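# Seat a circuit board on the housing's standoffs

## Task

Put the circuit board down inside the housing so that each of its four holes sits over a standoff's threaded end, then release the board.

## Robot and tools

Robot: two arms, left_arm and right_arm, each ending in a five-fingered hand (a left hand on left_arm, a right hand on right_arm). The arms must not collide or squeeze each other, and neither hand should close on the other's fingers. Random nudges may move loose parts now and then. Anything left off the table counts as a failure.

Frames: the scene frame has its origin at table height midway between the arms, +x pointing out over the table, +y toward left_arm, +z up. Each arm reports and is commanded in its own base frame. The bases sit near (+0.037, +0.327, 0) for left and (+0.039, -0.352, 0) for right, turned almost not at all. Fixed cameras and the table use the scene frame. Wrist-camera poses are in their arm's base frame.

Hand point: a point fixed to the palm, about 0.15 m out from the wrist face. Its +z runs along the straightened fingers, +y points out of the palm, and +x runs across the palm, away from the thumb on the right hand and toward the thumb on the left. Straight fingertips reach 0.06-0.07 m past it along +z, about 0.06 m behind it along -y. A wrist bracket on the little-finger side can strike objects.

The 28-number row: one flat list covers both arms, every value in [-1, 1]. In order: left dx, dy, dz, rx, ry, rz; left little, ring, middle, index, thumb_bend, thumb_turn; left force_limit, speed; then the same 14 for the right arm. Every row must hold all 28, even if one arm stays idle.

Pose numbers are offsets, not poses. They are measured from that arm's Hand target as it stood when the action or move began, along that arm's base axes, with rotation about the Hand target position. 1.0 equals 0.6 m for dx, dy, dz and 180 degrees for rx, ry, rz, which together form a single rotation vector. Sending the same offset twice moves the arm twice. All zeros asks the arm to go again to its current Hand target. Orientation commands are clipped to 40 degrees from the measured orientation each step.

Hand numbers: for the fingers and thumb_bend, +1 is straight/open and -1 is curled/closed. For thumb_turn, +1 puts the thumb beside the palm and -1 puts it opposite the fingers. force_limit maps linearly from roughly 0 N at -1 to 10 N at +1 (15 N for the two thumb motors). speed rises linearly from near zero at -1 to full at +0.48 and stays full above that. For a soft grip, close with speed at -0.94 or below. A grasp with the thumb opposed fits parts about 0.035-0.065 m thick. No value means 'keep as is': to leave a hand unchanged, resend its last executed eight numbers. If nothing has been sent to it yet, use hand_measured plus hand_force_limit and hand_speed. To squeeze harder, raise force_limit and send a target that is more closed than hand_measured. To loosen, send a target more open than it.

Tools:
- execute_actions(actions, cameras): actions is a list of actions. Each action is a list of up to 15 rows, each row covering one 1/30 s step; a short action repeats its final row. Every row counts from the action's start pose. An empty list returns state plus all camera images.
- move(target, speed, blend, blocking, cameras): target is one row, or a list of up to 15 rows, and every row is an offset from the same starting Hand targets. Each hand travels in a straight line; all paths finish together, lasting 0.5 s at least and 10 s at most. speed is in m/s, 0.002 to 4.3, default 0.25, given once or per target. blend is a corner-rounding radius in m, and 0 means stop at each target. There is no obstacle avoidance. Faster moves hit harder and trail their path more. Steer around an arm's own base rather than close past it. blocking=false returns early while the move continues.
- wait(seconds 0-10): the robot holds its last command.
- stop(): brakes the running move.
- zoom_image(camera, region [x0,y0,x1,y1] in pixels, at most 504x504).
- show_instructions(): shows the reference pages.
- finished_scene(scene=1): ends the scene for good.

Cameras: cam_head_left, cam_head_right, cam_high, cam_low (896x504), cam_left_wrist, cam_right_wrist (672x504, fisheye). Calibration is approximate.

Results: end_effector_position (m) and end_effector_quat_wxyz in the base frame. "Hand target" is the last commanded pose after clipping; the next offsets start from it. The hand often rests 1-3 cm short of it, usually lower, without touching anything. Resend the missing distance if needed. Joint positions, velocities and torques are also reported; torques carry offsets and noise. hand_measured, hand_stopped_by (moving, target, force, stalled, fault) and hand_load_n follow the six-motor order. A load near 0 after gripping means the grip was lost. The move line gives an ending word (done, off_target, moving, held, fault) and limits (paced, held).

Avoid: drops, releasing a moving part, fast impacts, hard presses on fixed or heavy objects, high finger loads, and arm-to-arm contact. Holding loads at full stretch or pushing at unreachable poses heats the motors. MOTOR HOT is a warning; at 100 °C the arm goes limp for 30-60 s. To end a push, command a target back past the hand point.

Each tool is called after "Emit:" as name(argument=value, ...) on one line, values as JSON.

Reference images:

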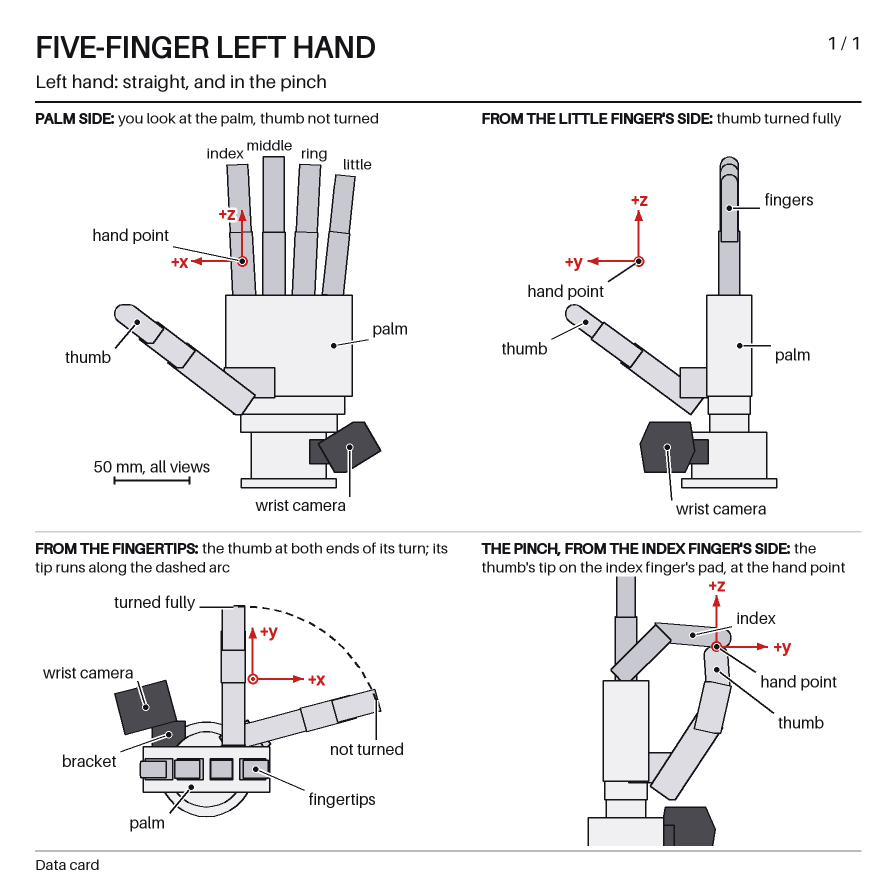

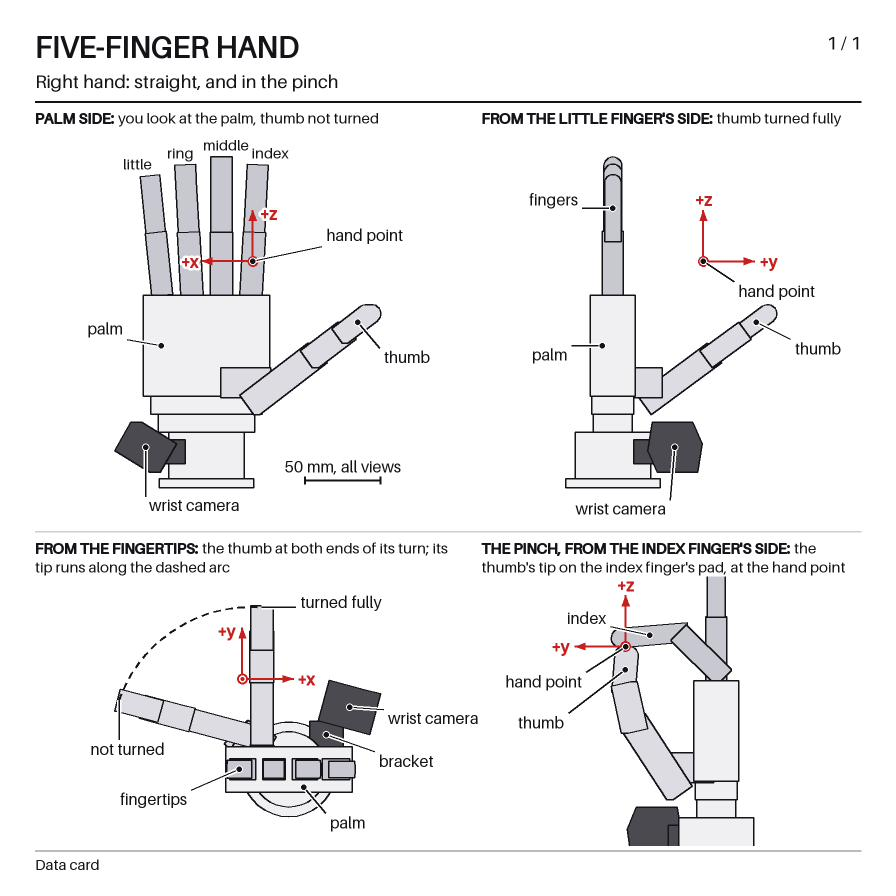

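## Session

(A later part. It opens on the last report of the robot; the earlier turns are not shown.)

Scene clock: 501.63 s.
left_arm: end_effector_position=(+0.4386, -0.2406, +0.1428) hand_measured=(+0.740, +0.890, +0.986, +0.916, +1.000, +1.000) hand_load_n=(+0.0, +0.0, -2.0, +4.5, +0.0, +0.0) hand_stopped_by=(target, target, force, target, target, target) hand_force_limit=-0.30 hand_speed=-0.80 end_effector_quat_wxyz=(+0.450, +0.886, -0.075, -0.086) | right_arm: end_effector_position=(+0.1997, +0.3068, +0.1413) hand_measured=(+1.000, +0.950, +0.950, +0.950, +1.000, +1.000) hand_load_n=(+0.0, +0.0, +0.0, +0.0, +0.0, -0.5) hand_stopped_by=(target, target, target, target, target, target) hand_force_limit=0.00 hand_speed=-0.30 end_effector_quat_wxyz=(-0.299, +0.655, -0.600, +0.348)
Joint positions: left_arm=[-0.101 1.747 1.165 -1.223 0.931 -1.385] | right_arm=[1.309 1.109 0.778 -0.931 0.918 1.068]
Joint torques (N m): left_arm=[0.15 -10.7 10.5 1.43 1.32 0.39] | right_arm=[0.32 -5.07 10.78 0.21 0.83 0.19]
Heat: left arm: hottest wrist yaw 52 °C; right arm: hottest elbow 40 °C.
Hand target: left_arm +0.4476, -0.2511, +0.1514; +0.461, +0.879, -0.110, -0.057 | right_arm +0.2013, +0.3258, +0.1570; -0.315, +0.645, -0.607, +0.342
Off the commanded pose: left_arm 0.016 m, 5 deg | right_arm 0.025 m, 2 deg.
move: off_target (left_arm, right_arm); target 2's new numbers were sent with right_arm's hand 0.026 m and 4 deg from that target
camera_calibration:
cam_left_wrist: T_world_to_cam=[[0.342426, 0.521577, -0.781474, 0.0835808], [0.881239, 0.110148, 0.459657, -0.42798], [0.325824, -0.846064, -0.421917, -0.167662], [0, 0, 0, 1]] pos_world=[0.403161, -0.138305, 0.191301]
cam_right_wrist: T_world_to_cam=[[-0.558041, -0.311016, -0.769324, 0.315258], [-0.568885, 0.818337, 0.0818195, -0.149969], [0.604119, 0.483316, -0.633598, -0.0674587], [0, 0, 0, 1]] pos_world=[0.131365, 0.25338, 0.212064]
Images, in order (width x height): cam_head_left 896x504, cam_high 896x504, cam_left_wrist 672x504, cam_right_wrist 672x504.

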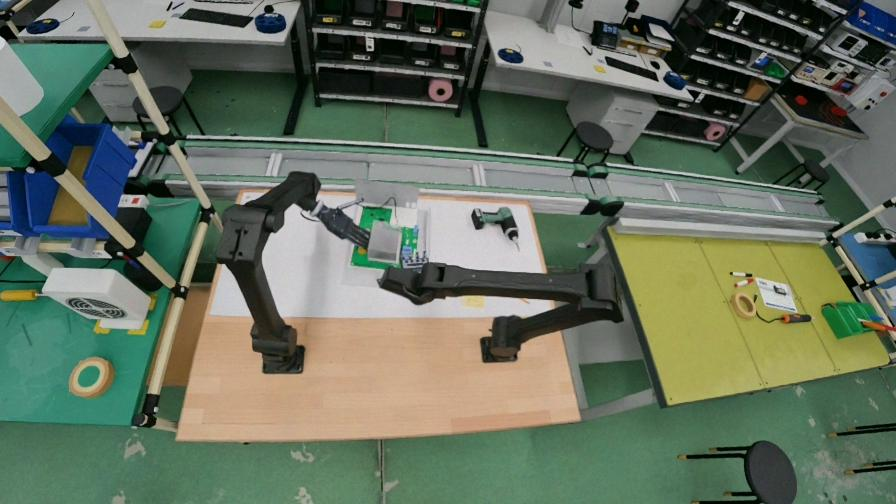

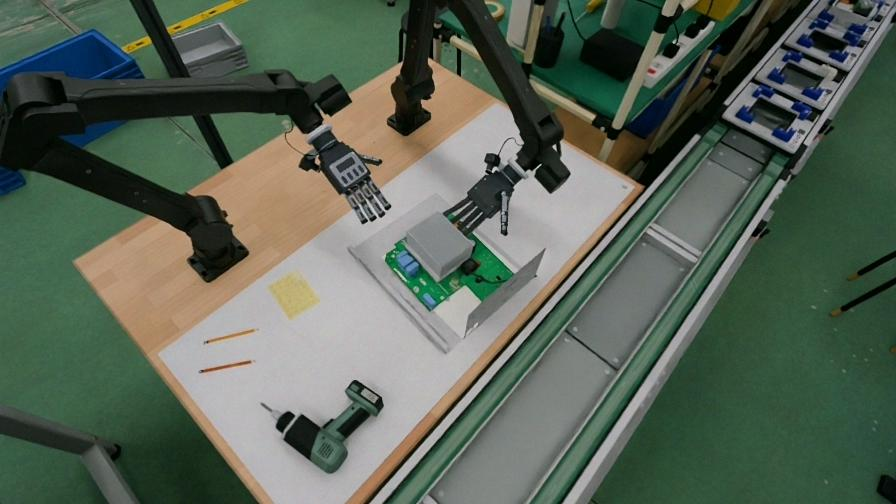

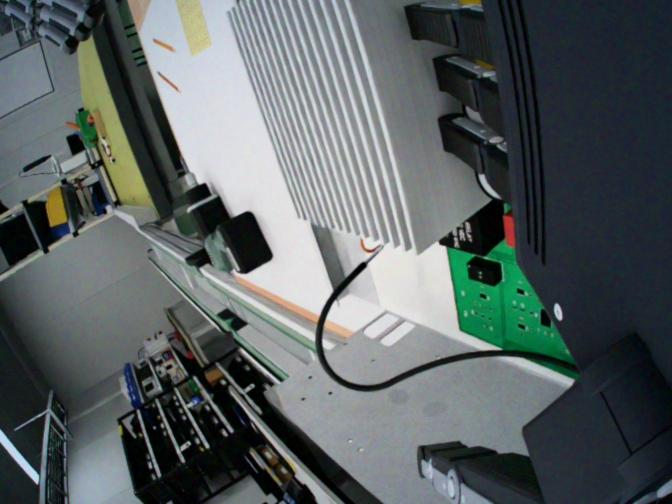

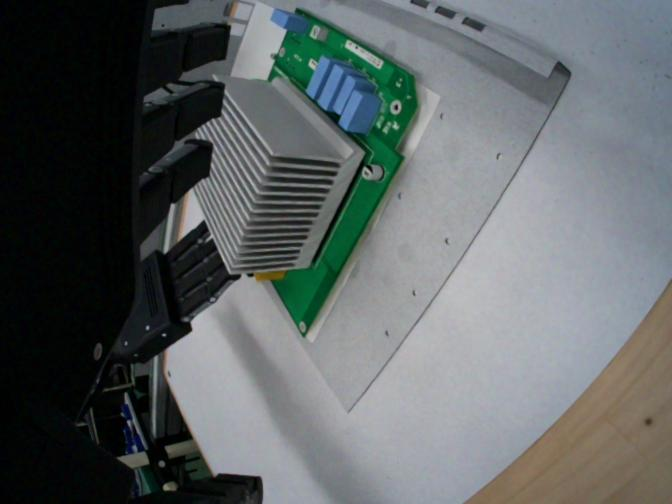

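Emit:
zoom_image(camera="cam_right_wrist", region=[295, 319, 311, 335])

Emit:
zoom_image(camera="cam_right_wrist", region=[388, 99, 404, 115])

Emit:
zoom_image(camera="cam_right_wrist", region=[266, 42, 290, 66])

Scaled by 31.500 from the camera's 672x504 image, which has a finer 960x720 frame.

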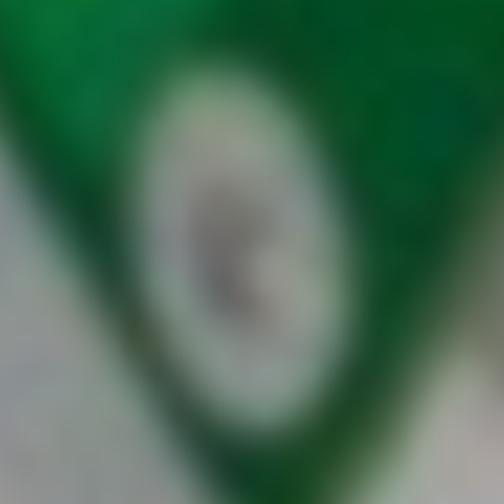

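Scaled by 31.500 from the camera's 672x504 image, which has a finer 960x720 frame.

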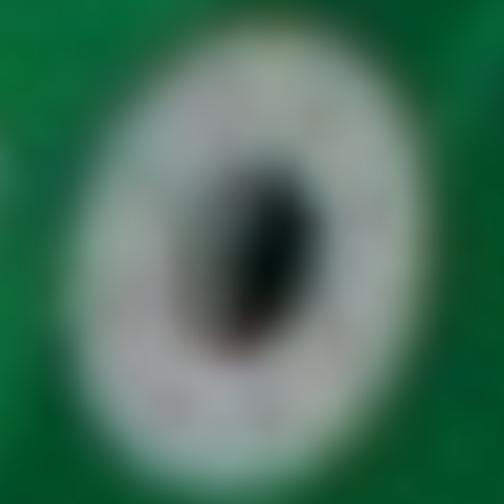

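Scaled by 21.000 from the camera's 672x504 image, which has a finer 960x720 frame.

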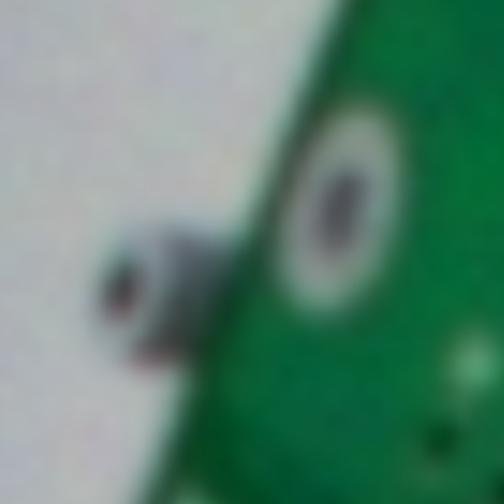

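Emit:
zoom_image(camera="cam_head_left", region=[395, 216, 415, 236])

Emit:
zoom_image(camera="cam_head_left", region=[344, 252, 364, 272])

Emit:
zoom_image(camera="cam_high", region=[380, 244, 400, 264])

Emit:
zoom_image(camera="cam_high", region=[433, 289, 453, 309])

Scaled by 25.200.

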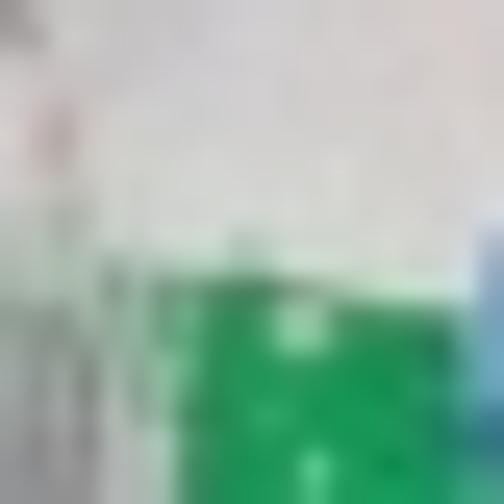

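Scaled by 25.200.

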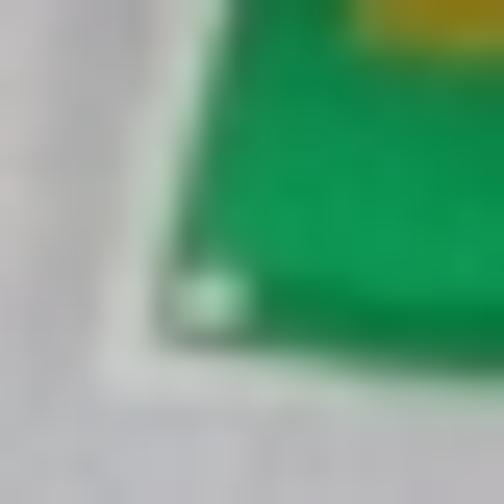

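Scaled by 25.200.

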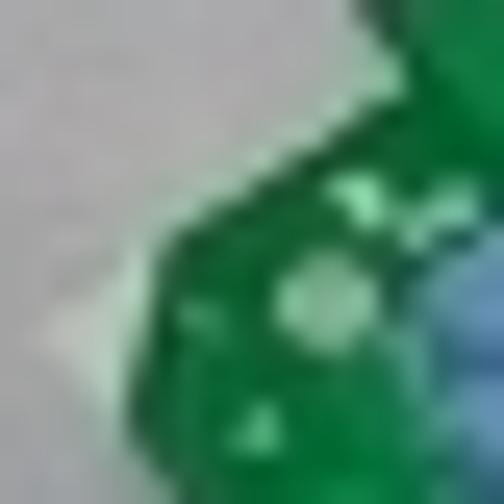

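Scaled by 25.200.

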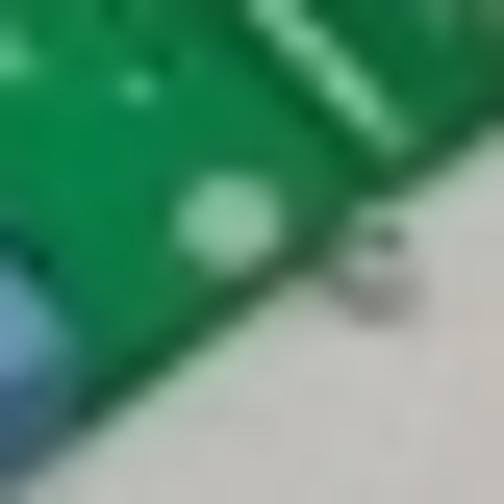

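Emit:
move(target=[[0,0,0,0,0,0,0.74,0.89,0.985,0.915,1,1,-0.3,-0.8,0,0.055,-0.06,0,0,0,-0.2,-0.2,0.97,0.95,1,1,0,-0.3],[0,0,0,0,0,0,0.74,0.89,0.985,0.915,1,1,-0.3,-0.8,0.035,0.055,-0.16,0,0,0,-0.2,-0.2,0.97,0.95,1,1,0,-0.3]], speed=0.2, cameras=["cam_high","cam_head_left","cam_right_wrist","cam_low"])

Emit:
zoom_image(camera="cam_high", region=[330, 180, 450, 270])

Scene clock: 508.90 s.
left_arm: end_effector_position=(+0.4386, -0.2406, +0.1428) hand_measured=(+0.740, +0.890, +0.986, +0.916, +1.000, +1.000) hand_load_n=(+0.0, +0.0, -2.5, +4.5, +0.0, +0.0) hand_stopped_by=(target, target, force, target, target, target) hand_force_limit=-0.30 hand_speed=-0.80 end_effector_quat_wxyz=(+0.450, +0.886, -0.075, -0.086) | right_arm: end_effector_position=(+0.2176, +0.3597, +0.0661) hand_measured=(-0.200, -0.200, +0.970, +0.950, +1.000, +1.000) hand_load_n=(+0.0, +0.0, +0.0, +0.0, +0.0, +0.0) hand_stopped_by=(target, target, target, target, target, target) hand_force_limit=0.00 hand_speed=-0.30 end_effector_quat_wxyz=(-0.320, +0.641, -0.611, +0.337)
Joint positions: left_arm=[-0.101 1.747 1.165 -1.223 0.931 -1.385] | right_arm=[1.3 1.35 0.741 -0.595 0.916 1.069]
Joint torques (N m): left_arm=[0.21 -10.7 10.48 1.46 1.32 0.39] | right_arm=[-1.85 -7.59 6.24 1.35 0.49 -0.29]
Heat: left arm: hottest wrist yaw 51 °C; right arm: hottest elbow 39 °C.
Hand target: left_arm +0.4476, -0.2511, +0.1514; +0.461, +0.879, -0.110, -0.057 | right_arm +0.2225, +0.3588, +0.0612; -0.315, +0.645, -0.607, +0.342
Off the commanded pose: left_arm 0.016 m, 5 deg | right_arm 0.007 m, 1 deg.
move: off_target (left_arm)
camera_calibration:
cam_right_wrist: T_world_to_cam=[[-0.550242, -0.26122, -0.793094, 0.265852], [-0.562157, 0.8182, 0.12053, -0.180927], [0.617425, 0.512164, -0.597055, -0.167133], [0, 0, 0, 1]] pos_world=[0.147765, 0.30308, 0.132865]
Images, in order (width x height): cam_head_left 896x504, cam_high 896x504, cam_low 896x504, cam_right_wrist 672x504.

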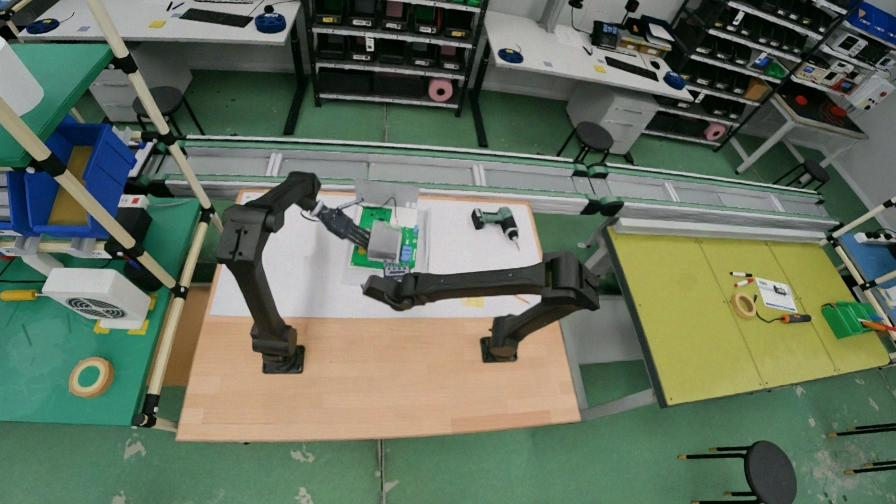

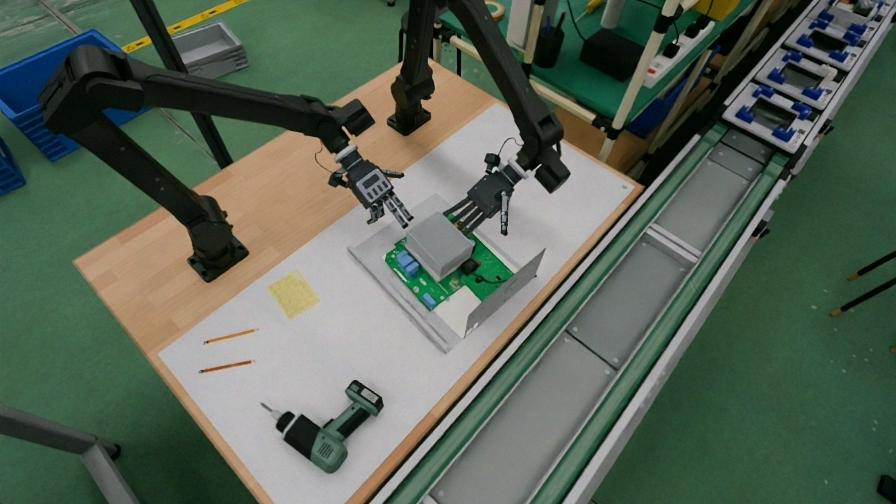

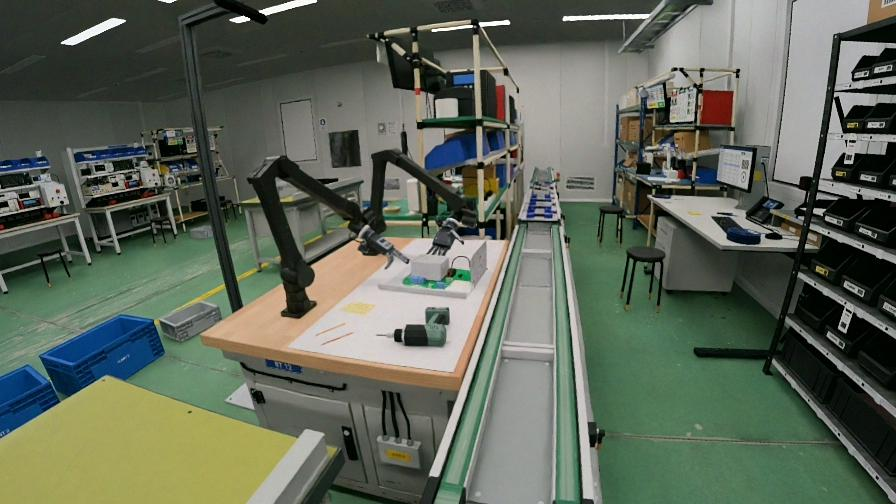

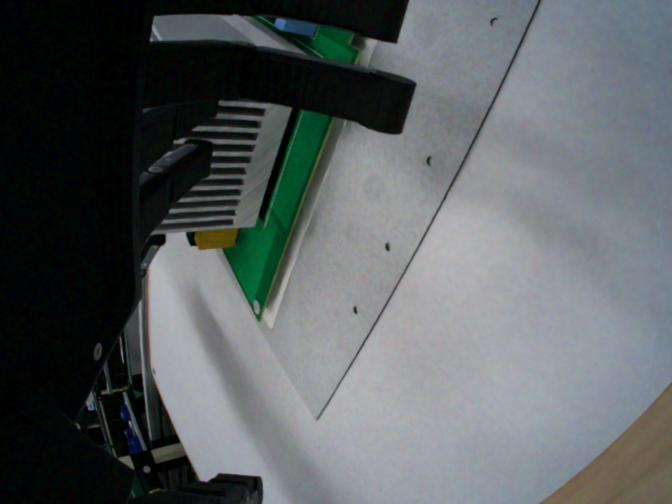

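Scaled by 4.200.

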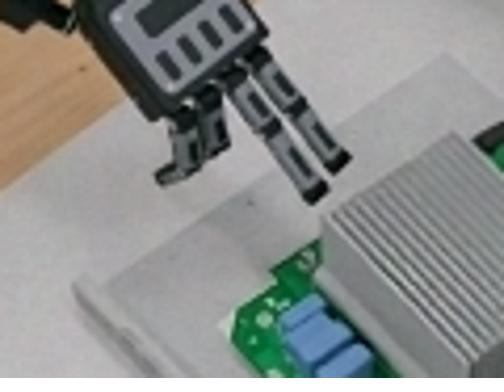

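Emit:
move(target=[[0,0,0,0,0,0,0.74,0.89,0.985,0.915,1,1,-0.3,-0.8,0,-0.015,-0.03,0,0,0,-0.2,-0.2,0.97,0.95,1,1,0,-0.3],[0,0,0,0,0,0,0.74,0.89,0.985,0.915,1,1,-0.3,-0.8,0.038,-0.015,-0.03,0,0,0,-0.2,-0.2,0.97,0.95,1,1,0,-0.3]], speed=0.06, cameras=["cam_high","cam_head_left","cam_right_wrist"])

Emit:
zoom_image(camera="cam_high", region=[330, 180, 450, 270])

Emit:
zoom_image(camera="cam_high", region=[433, 289, 453, 309])

Scene clock: 512.17 s.
left_arm: end_effector_position=(+0.4386, -0.2406, +0.1428) hand_measured=(+0.740, +0.890, +0.986, +0.916, +1.000, +1.000) hand_load_n=(+0.0, +0.0, -2.5, +4.5, +0.0, +0.0) hand_stopped_by=(target, target, force, target, target, target) hand_force_limit=-0.30 hand_speed=-0.80 end_effector_quat_wxyz=(+0.450, +0.886, -0.075, -0.086) | right_arm: end_effector_position=(+0.2337, +0.3507, +0.0485) hand_measured=(-0.200, -0.200, +0.970, +0.950, +1.000, +1.000) hand_load_n=(+0.0, +0.0, -1.5, +0.0, +0.0, +0.0) hand_stopped_by=(target, target, target, target, target, target) hand_force_limit=0.00 hand_speed=-0.30 end_effector_quat_wxyz=(-0.318, +0.648, -0.605, +0.336)
Joint positions: left_arm=[-0.101 1.747 1.165 -1.223 0.931 -1.385] | right_arm=[1.244 1.365 0.693 -0.462 0.887 0.965]
Joint torques (N m): left_arm=[0.09 -10.64 10.48 1.44 1.32 0.39] | right_arm=[-2.84 -7.12 6.27 1.94 0.51 -0.29]
Heat: left arm: hottest wrist yaw 51 °C; right arm: hottest elbow 39 °C.
Hand target: left_arm +0.4476, -0.2511, +0.1514; +0.461, +0.879, -0.110, -0.057 | right_arm +0.2452, +0.3498, +0.0430; -0.315, +0.645, -0.607, +0.342
Off the commanded pose: left_arm 0.016 m, 5 deg | right_arm 0.013 m, 1 deg.
move: off_target (left_arm, right_arm)
camera_calibration:
cam_right_wrist: T_world_to_cam=[[-0.549762, -0.277044, -0.788041, 0.263573], [-0.573713, 0.810921, 0.115153, -0.156818], [0.607136, 0.515416, -0.604757, -0.181394], [0, 0, 0, 1]] pos_world=[0.165065, 0.293682, 0.116065]
Images, in order (width x height): cam_head_left 896x504, cam_high 896x504, cam_right_wrist 672x504.

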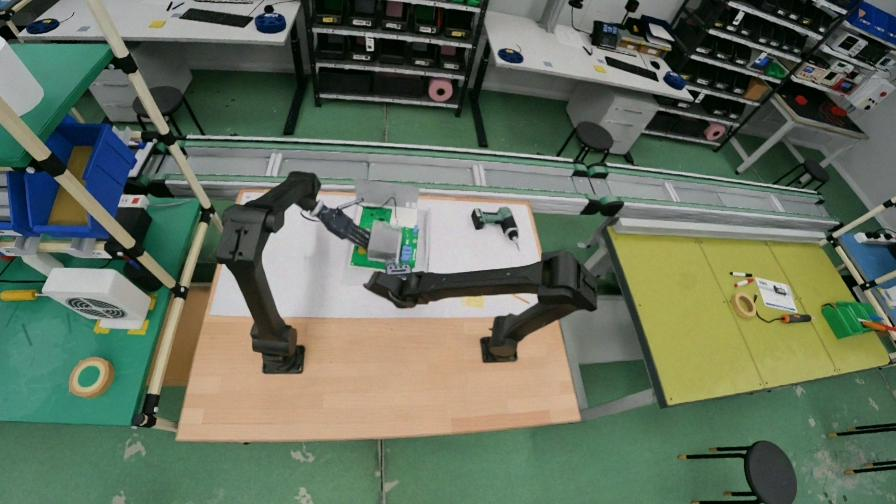

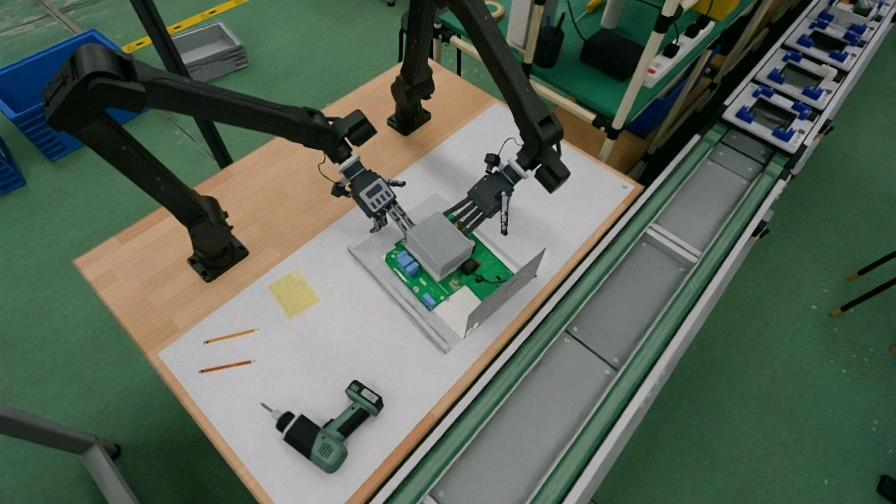

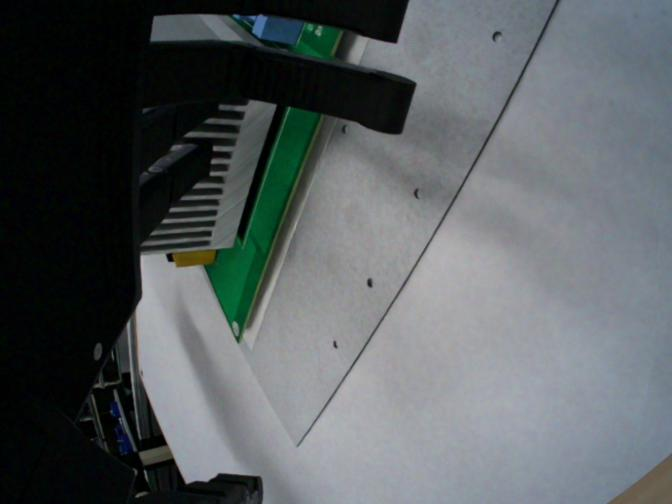

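Scaled by 4.200.

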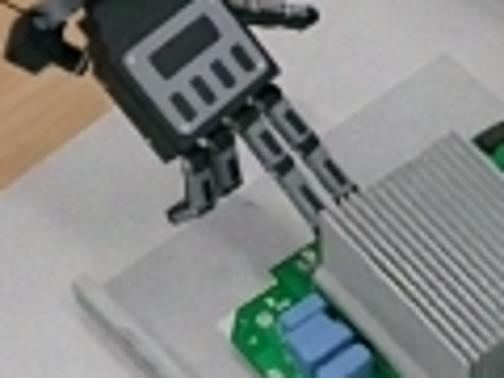

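Scaled by 25.200.

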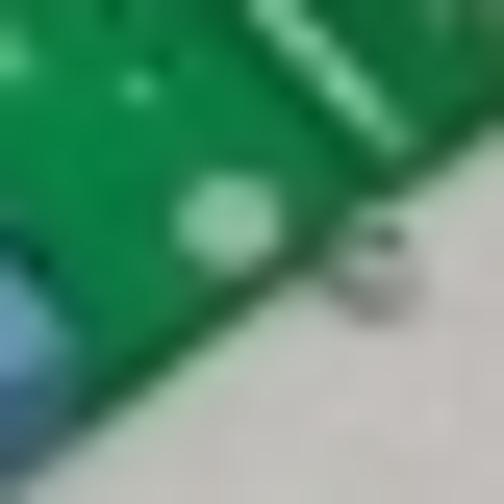

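Emit:
move(target=[0,0,0,0,0,0,0.74,0.89,0.985,0.915,1,1,-0.3,-0.8,0.02,0,0,0,0,0,-0.2,-0.2,0.97,0.95,1,1,0,-0.3], speed=0.06, cameras=["cam_high","cam_head_left"])

Emit:
zoom_image(camera="cam_high", region=[433, 289, 453, 309])

Emit:
zoom_image(camera="cam_high", region=[382, 246, 402, 266])

Emit:
zoom_image(camera="cam_head_left", region=[344, 252, 364, 272])

Scene clock: 513.80 s.
left_arm: end_effector_position=(+0.4386, -0.2406, +0.1428) hand_measured=(+0.740, +0.890, +0.986, +0.916, +1.000, +1.000) hand_load_n=(+0.0, +0.0, -2.5, +4.5, +0.0, +0.0) hand_stopped_by=(target, target, force, target, target, target) hand_force_limit=-0.30 hand_speed=-0.80 end_effector_quat_wxyz=(+0.450, +0.886, -0.075, -0.086) | right_arm: end_effector_position=(+0.2339, +0.3509, +0.0461) hand_measured=(-0.200, -0.200, +0.970, +0.950, +1.000, +1.000) hand_load_n=(+0.0, +0.0, -4.5, +0.0, +0.0, +0.0) hand_stopped_by=(target, target, target, target, target, target) hand_force_limit=0.00 hand_speed=-0.30 end_effector_quat_wxyz=(-0.314, +0.660, -0.597, +0.332)
Joint positions: left_arm=[-0.101 1.747 1.165 -1.223 0.931 -1.385] | right_arm=[1.235 1.365 0.69 -0.442 0.865 0.922]
Joint torques (N m): left_arm=[0.15 -10.64 10.45 1.44 1.32 0.39] | right_arm=[-4.78 -6.48 6.72 2.5 0.73 -0.25]
Heat: left arm: hottest wrist yaw 51 °C; right arm: hottest elbow 39 °C.
Hand target: left_arm +0.4476, -0.2511, +0.1514; +0.461, +0.879, -0.110, -0.057 | right_arm +0.2572, +0.3498, +0.0431; -0.315, +0.645, -0.607, +0.342
Off the commanded pose: left_arm 0.016 m, 5 deg | right_arm 0.024 m, 2 deg.
move: off_target (left_arm, right_arm)
Images, in order (width x height): cam_head_left 896x504, cam_high 896x504.

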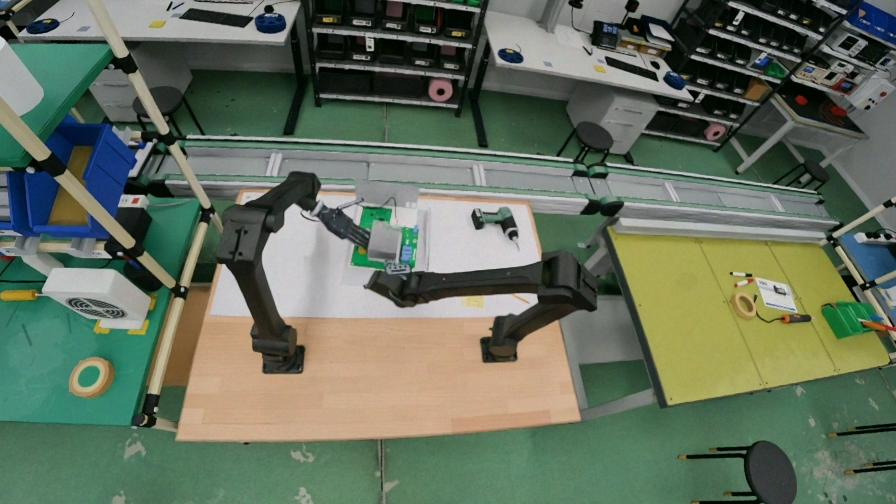

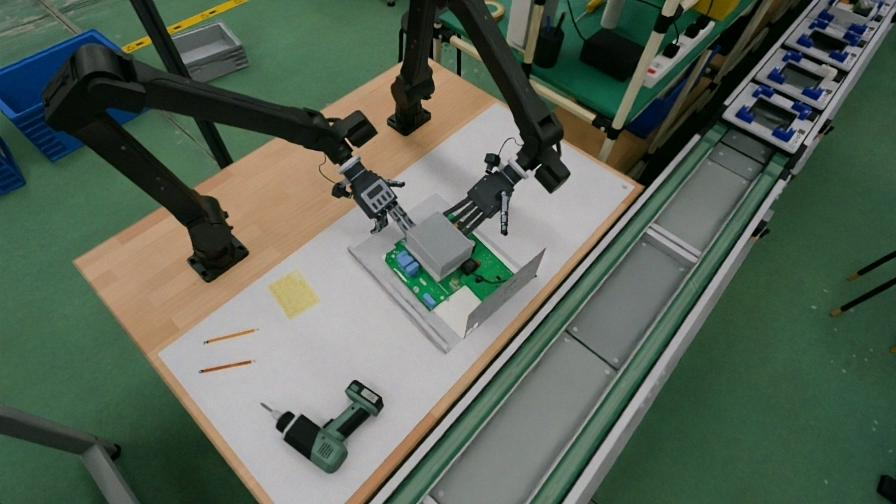

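Scaled by 25.200.

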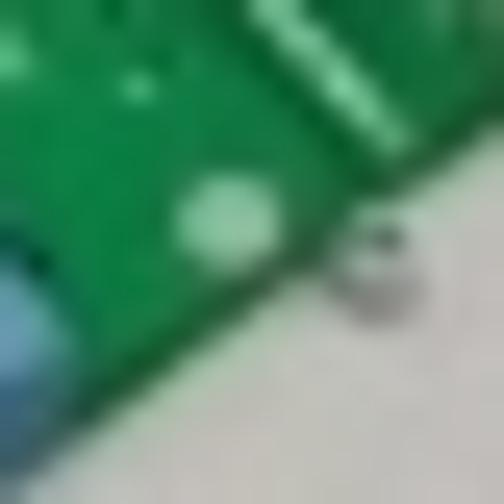

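Scaled by 25.200.

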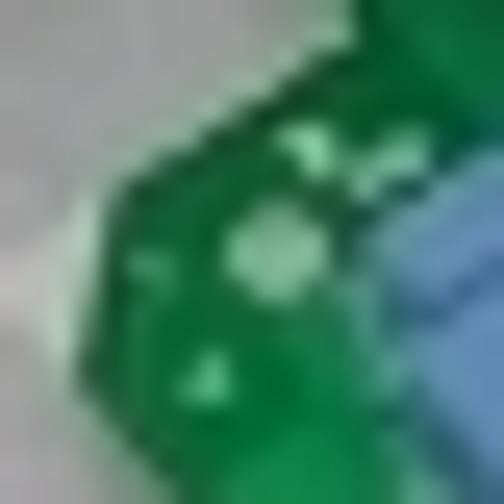

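Scaled by 25.200.

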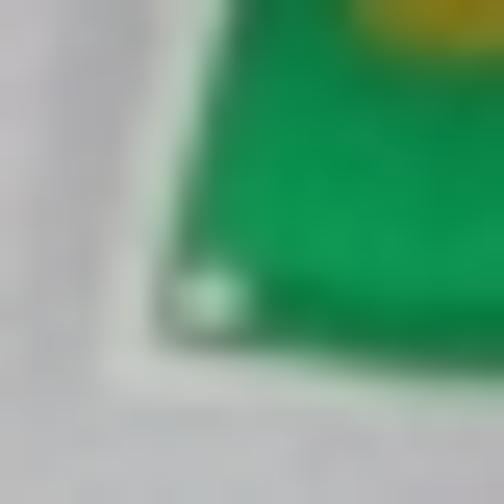

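Emit:
move(target=[0,0,0,0,0,0,0.74,0.89,0.985,0.915,1,1,-0.3,-0.8,0.015,0,0.003,0,0,0,-0.2,-0.2,0.97,0.95,1,1,0,-0.3], speed=0.06, cameras=["cam_high","cam_head_left"])

Emit:
zoom_image(camera="cam_high", region=[433, 289, 453, 309])

Emit:
zoom_image(camera="cam_high", region=[382, 246, 402, 266])

Emit:
zoom_image(camera="cam_head_left", region=[344, 252, 364, 272])

Scene clock: 515.37 s.
left_arm: end_effector_position=(+0.4388, -0.2406, +0.1428) hand_measured=(+0.740, +0.890, +0.986, +0.916, +1.000, +1.000) hand_load_n=(+0.0, +0.0, -2.0, +5.0, -0.5, +0.0) hand_stopped_by=(target, target, force, target, target, target) hand_force_limit=-0.30 hand_speed=-0.80 end_effector_quat_wxyz=(+0.450, +0.886, -0.075, -0.085) | right_arm: end_effector_position=(+0.2356, +0.3523, +0.0444) hand_measured=(-0.200, -0.200, +0.970, +0.950, +1.000, +1.000) hand_load_n=(+0.0, +0.0, -5.5, +0.0, +0.0, +0.0) hand_stopped_by=(target, target, target, target, target, target) hand_force_limit=0.00 hand_speed=-0.30 end_effector_quat_wxyz=(-0.311, +0.667, -0.593, +0.326)
Joint positions: left_arm=[-0.101 1.747 1.165 -1.222 0.931 -1.385] | right_arm=[1.223 1.367 0.69 -0.423 0.842 0.89]
Joint torques (N m): left_arm=[0.09 -10.75 10.5 1.44 1.32 0.39] | right_arm=[-5.66 -6.71 7.16 2.56 1.18 -0.22]
Heat: left arm: hottest wrist yaw 51 °C; right arm: hottest elbow 39 °C.
Hand target: left_arm +0.4476, -0.2511, +0.1514; +0.461, +0.879, -0.110, -0.057 | right_arm +0.2663, +0.3498, +0.0449; -0.315, +0.645, -0.607, +0.342
Off the commanded pose: left_arm 0.016 m, 5 deg | right_arm 0.031 m, 4 deg.
move: off_target (left_arm, right_arm)
Images, in order (width x height): cam_head_left 896x504, cam_high 896x504.

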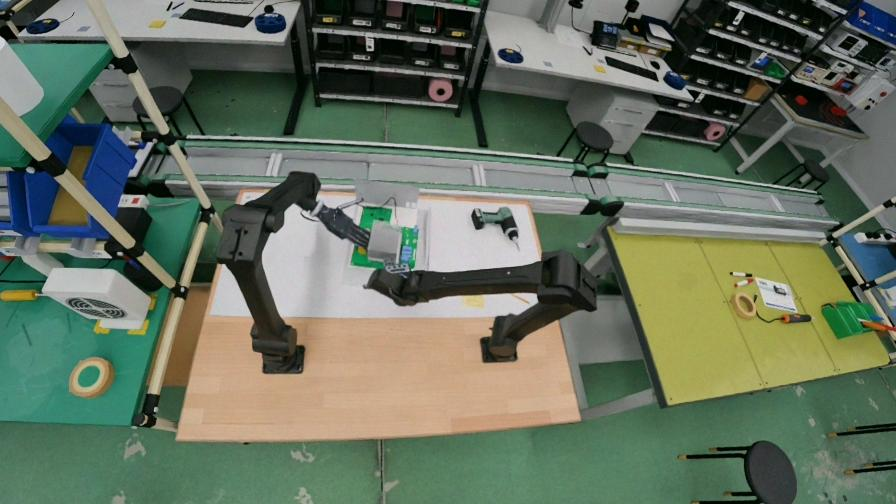

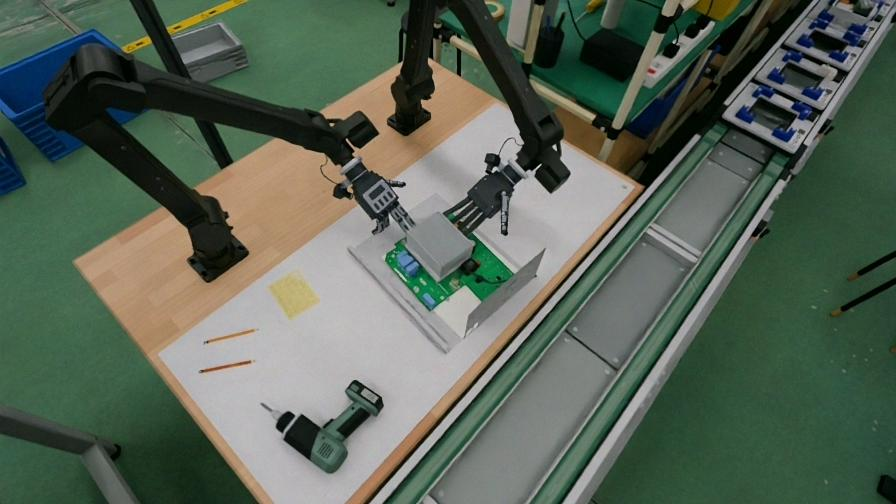

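Scaled by 25.200.

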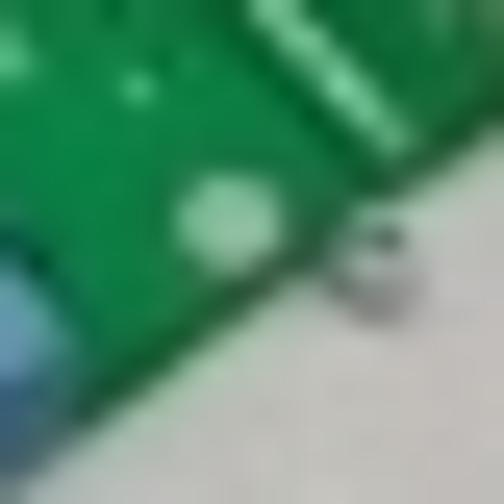

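Scaled by 25.200.

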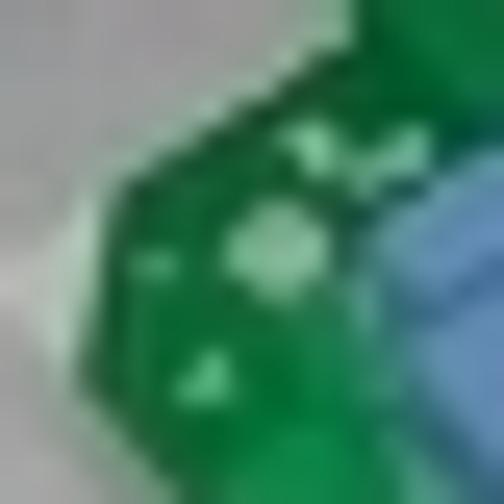

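Scaled by 25.200.

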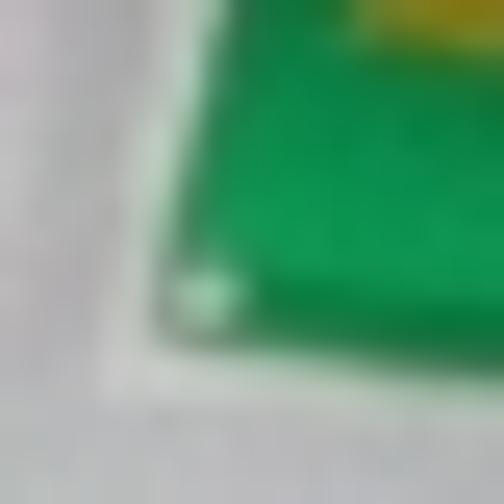

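Emit:
move(target=[0,0,0,0,0,0,0.74,0.89,0.985,0.915,1,1,-0.3,-0.8,0.013,0,0.003,0,0,0,-0.2,-0.2,0.97,0.95,1,1,0,-0.3], speed=0.06, cameras=["cam_high","cam_head_left"])

Emit:
zoom_image(camera="cam_high", region=[433, 289, 453, 309])

Emit:
zoom_image(camera="cam_high", region=[382, 246, 402, 266])

Emit:
zoom_image(camera="cam_head_left", region=[344, 252, 364, 272])

Scene clock: 516.93 s.
left_arm: end_effector_position=(+0.4388, -0.2406, +0.1428) hand_measured=(+0.740, +0.890, +0.986, +0.916, +1.000, +1.000) hand_load_n=(+0.0, +0.0, -1.5, +5.0, +0.0, +0.0) hand_stopped_by=(target, target, force, target, target, target) hand_force_limit=-0.30 hand_speed=-0.80 end_effector_quat_wxyz=(+0.450, +0.886, -0.075, -0.085) | right_arm: end_effector_position=(+0.2356, +0.3515, +0.0435) hand_measured=(-0.200, -0.200, +0.970, +0.950, +1.000, +1.000) hand_load_n=(+0.0, +0.0, -7.0, +0.0, +0.0, +0.0) hand_stopped_by=(target, target, target, target, target, target) hand_force_limit=0.00 hand_speed=-0.30 end_effector_quat_wxyz=(-0.307, +0.677, -0.583, +0.327)
Joint positions: left_arm=[-0.101 1.747 1.165 -1.222 0.931 -1.385] | right_arm=[1.219 1.367 0.69 -0.417 0.833 0.856]
Joint torques (N m): left_arm=[0.09 -10.64 10.5 1.43 1.33 0.39] | right_arm=[-6.83 -6.48 7.47 2.84 1.18 -0.25]
Heat: left arm: hottest wrist yaw 51 °C; right arm: hottest elbow 38 °C.
Hand target: left_arm +0.4476, -0.2511, +0.1514; +0.461, +0.879, -0.110, -0.057 | right_arm +0.2741, +0.3498, +0.0467; -0.315, +0.645, -0.607, +0.342
Off the commanded pose: left_arm 0.016 m, 5 deg | right_arm 0.039 m, 5 deg.
move: off_target (left_arm, right_arm)
Images, in order (width x height): cam_head_left 896x504, cam_high 896x504.

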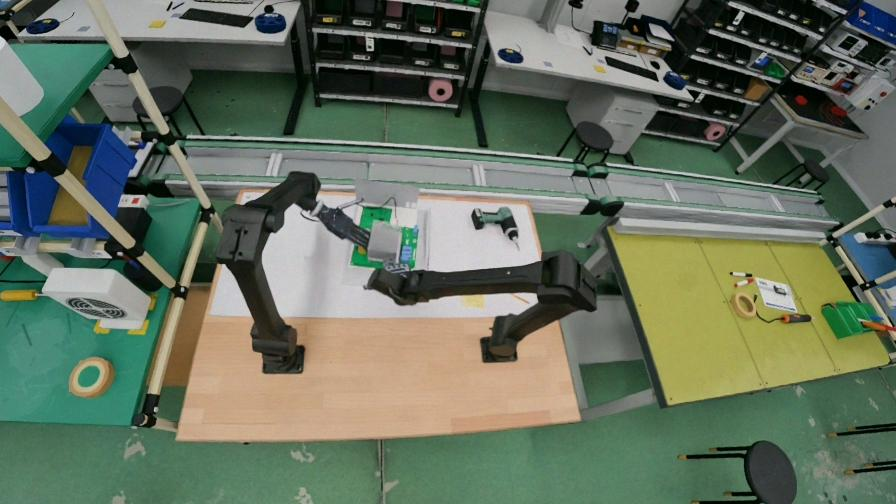

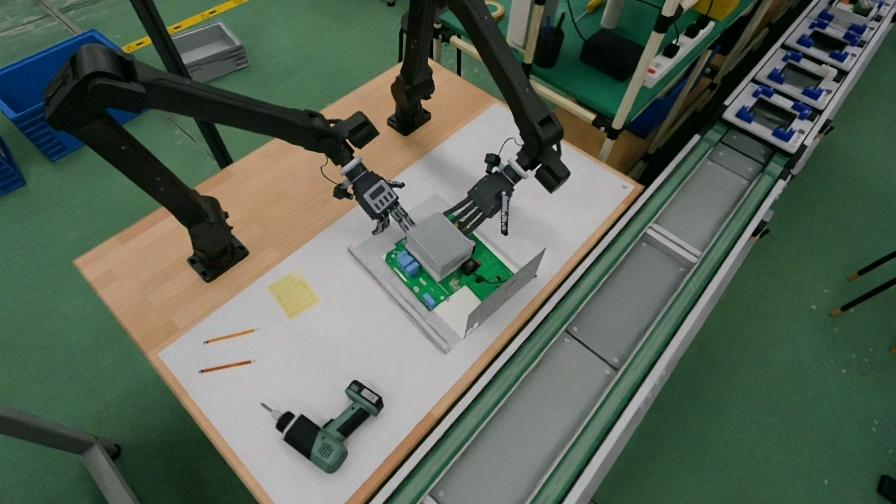

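Scaled by 25.200.

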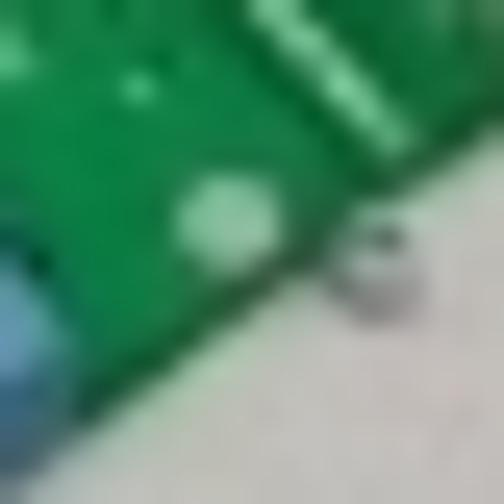

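Scaled by 25.200.

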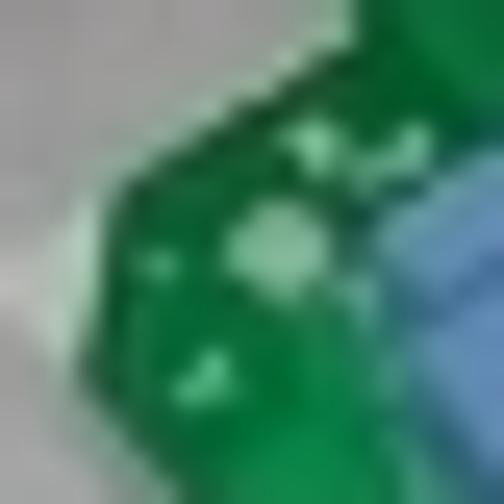

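Scaled by 25.200.

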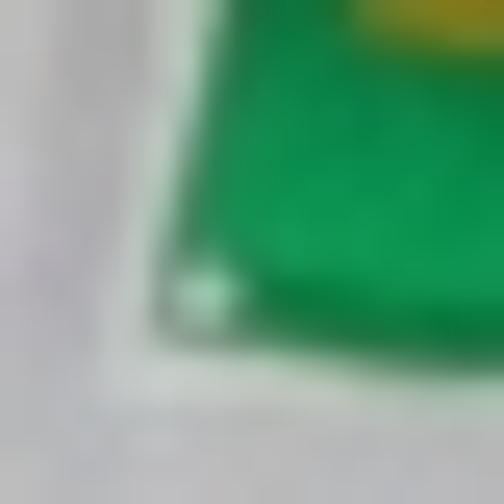

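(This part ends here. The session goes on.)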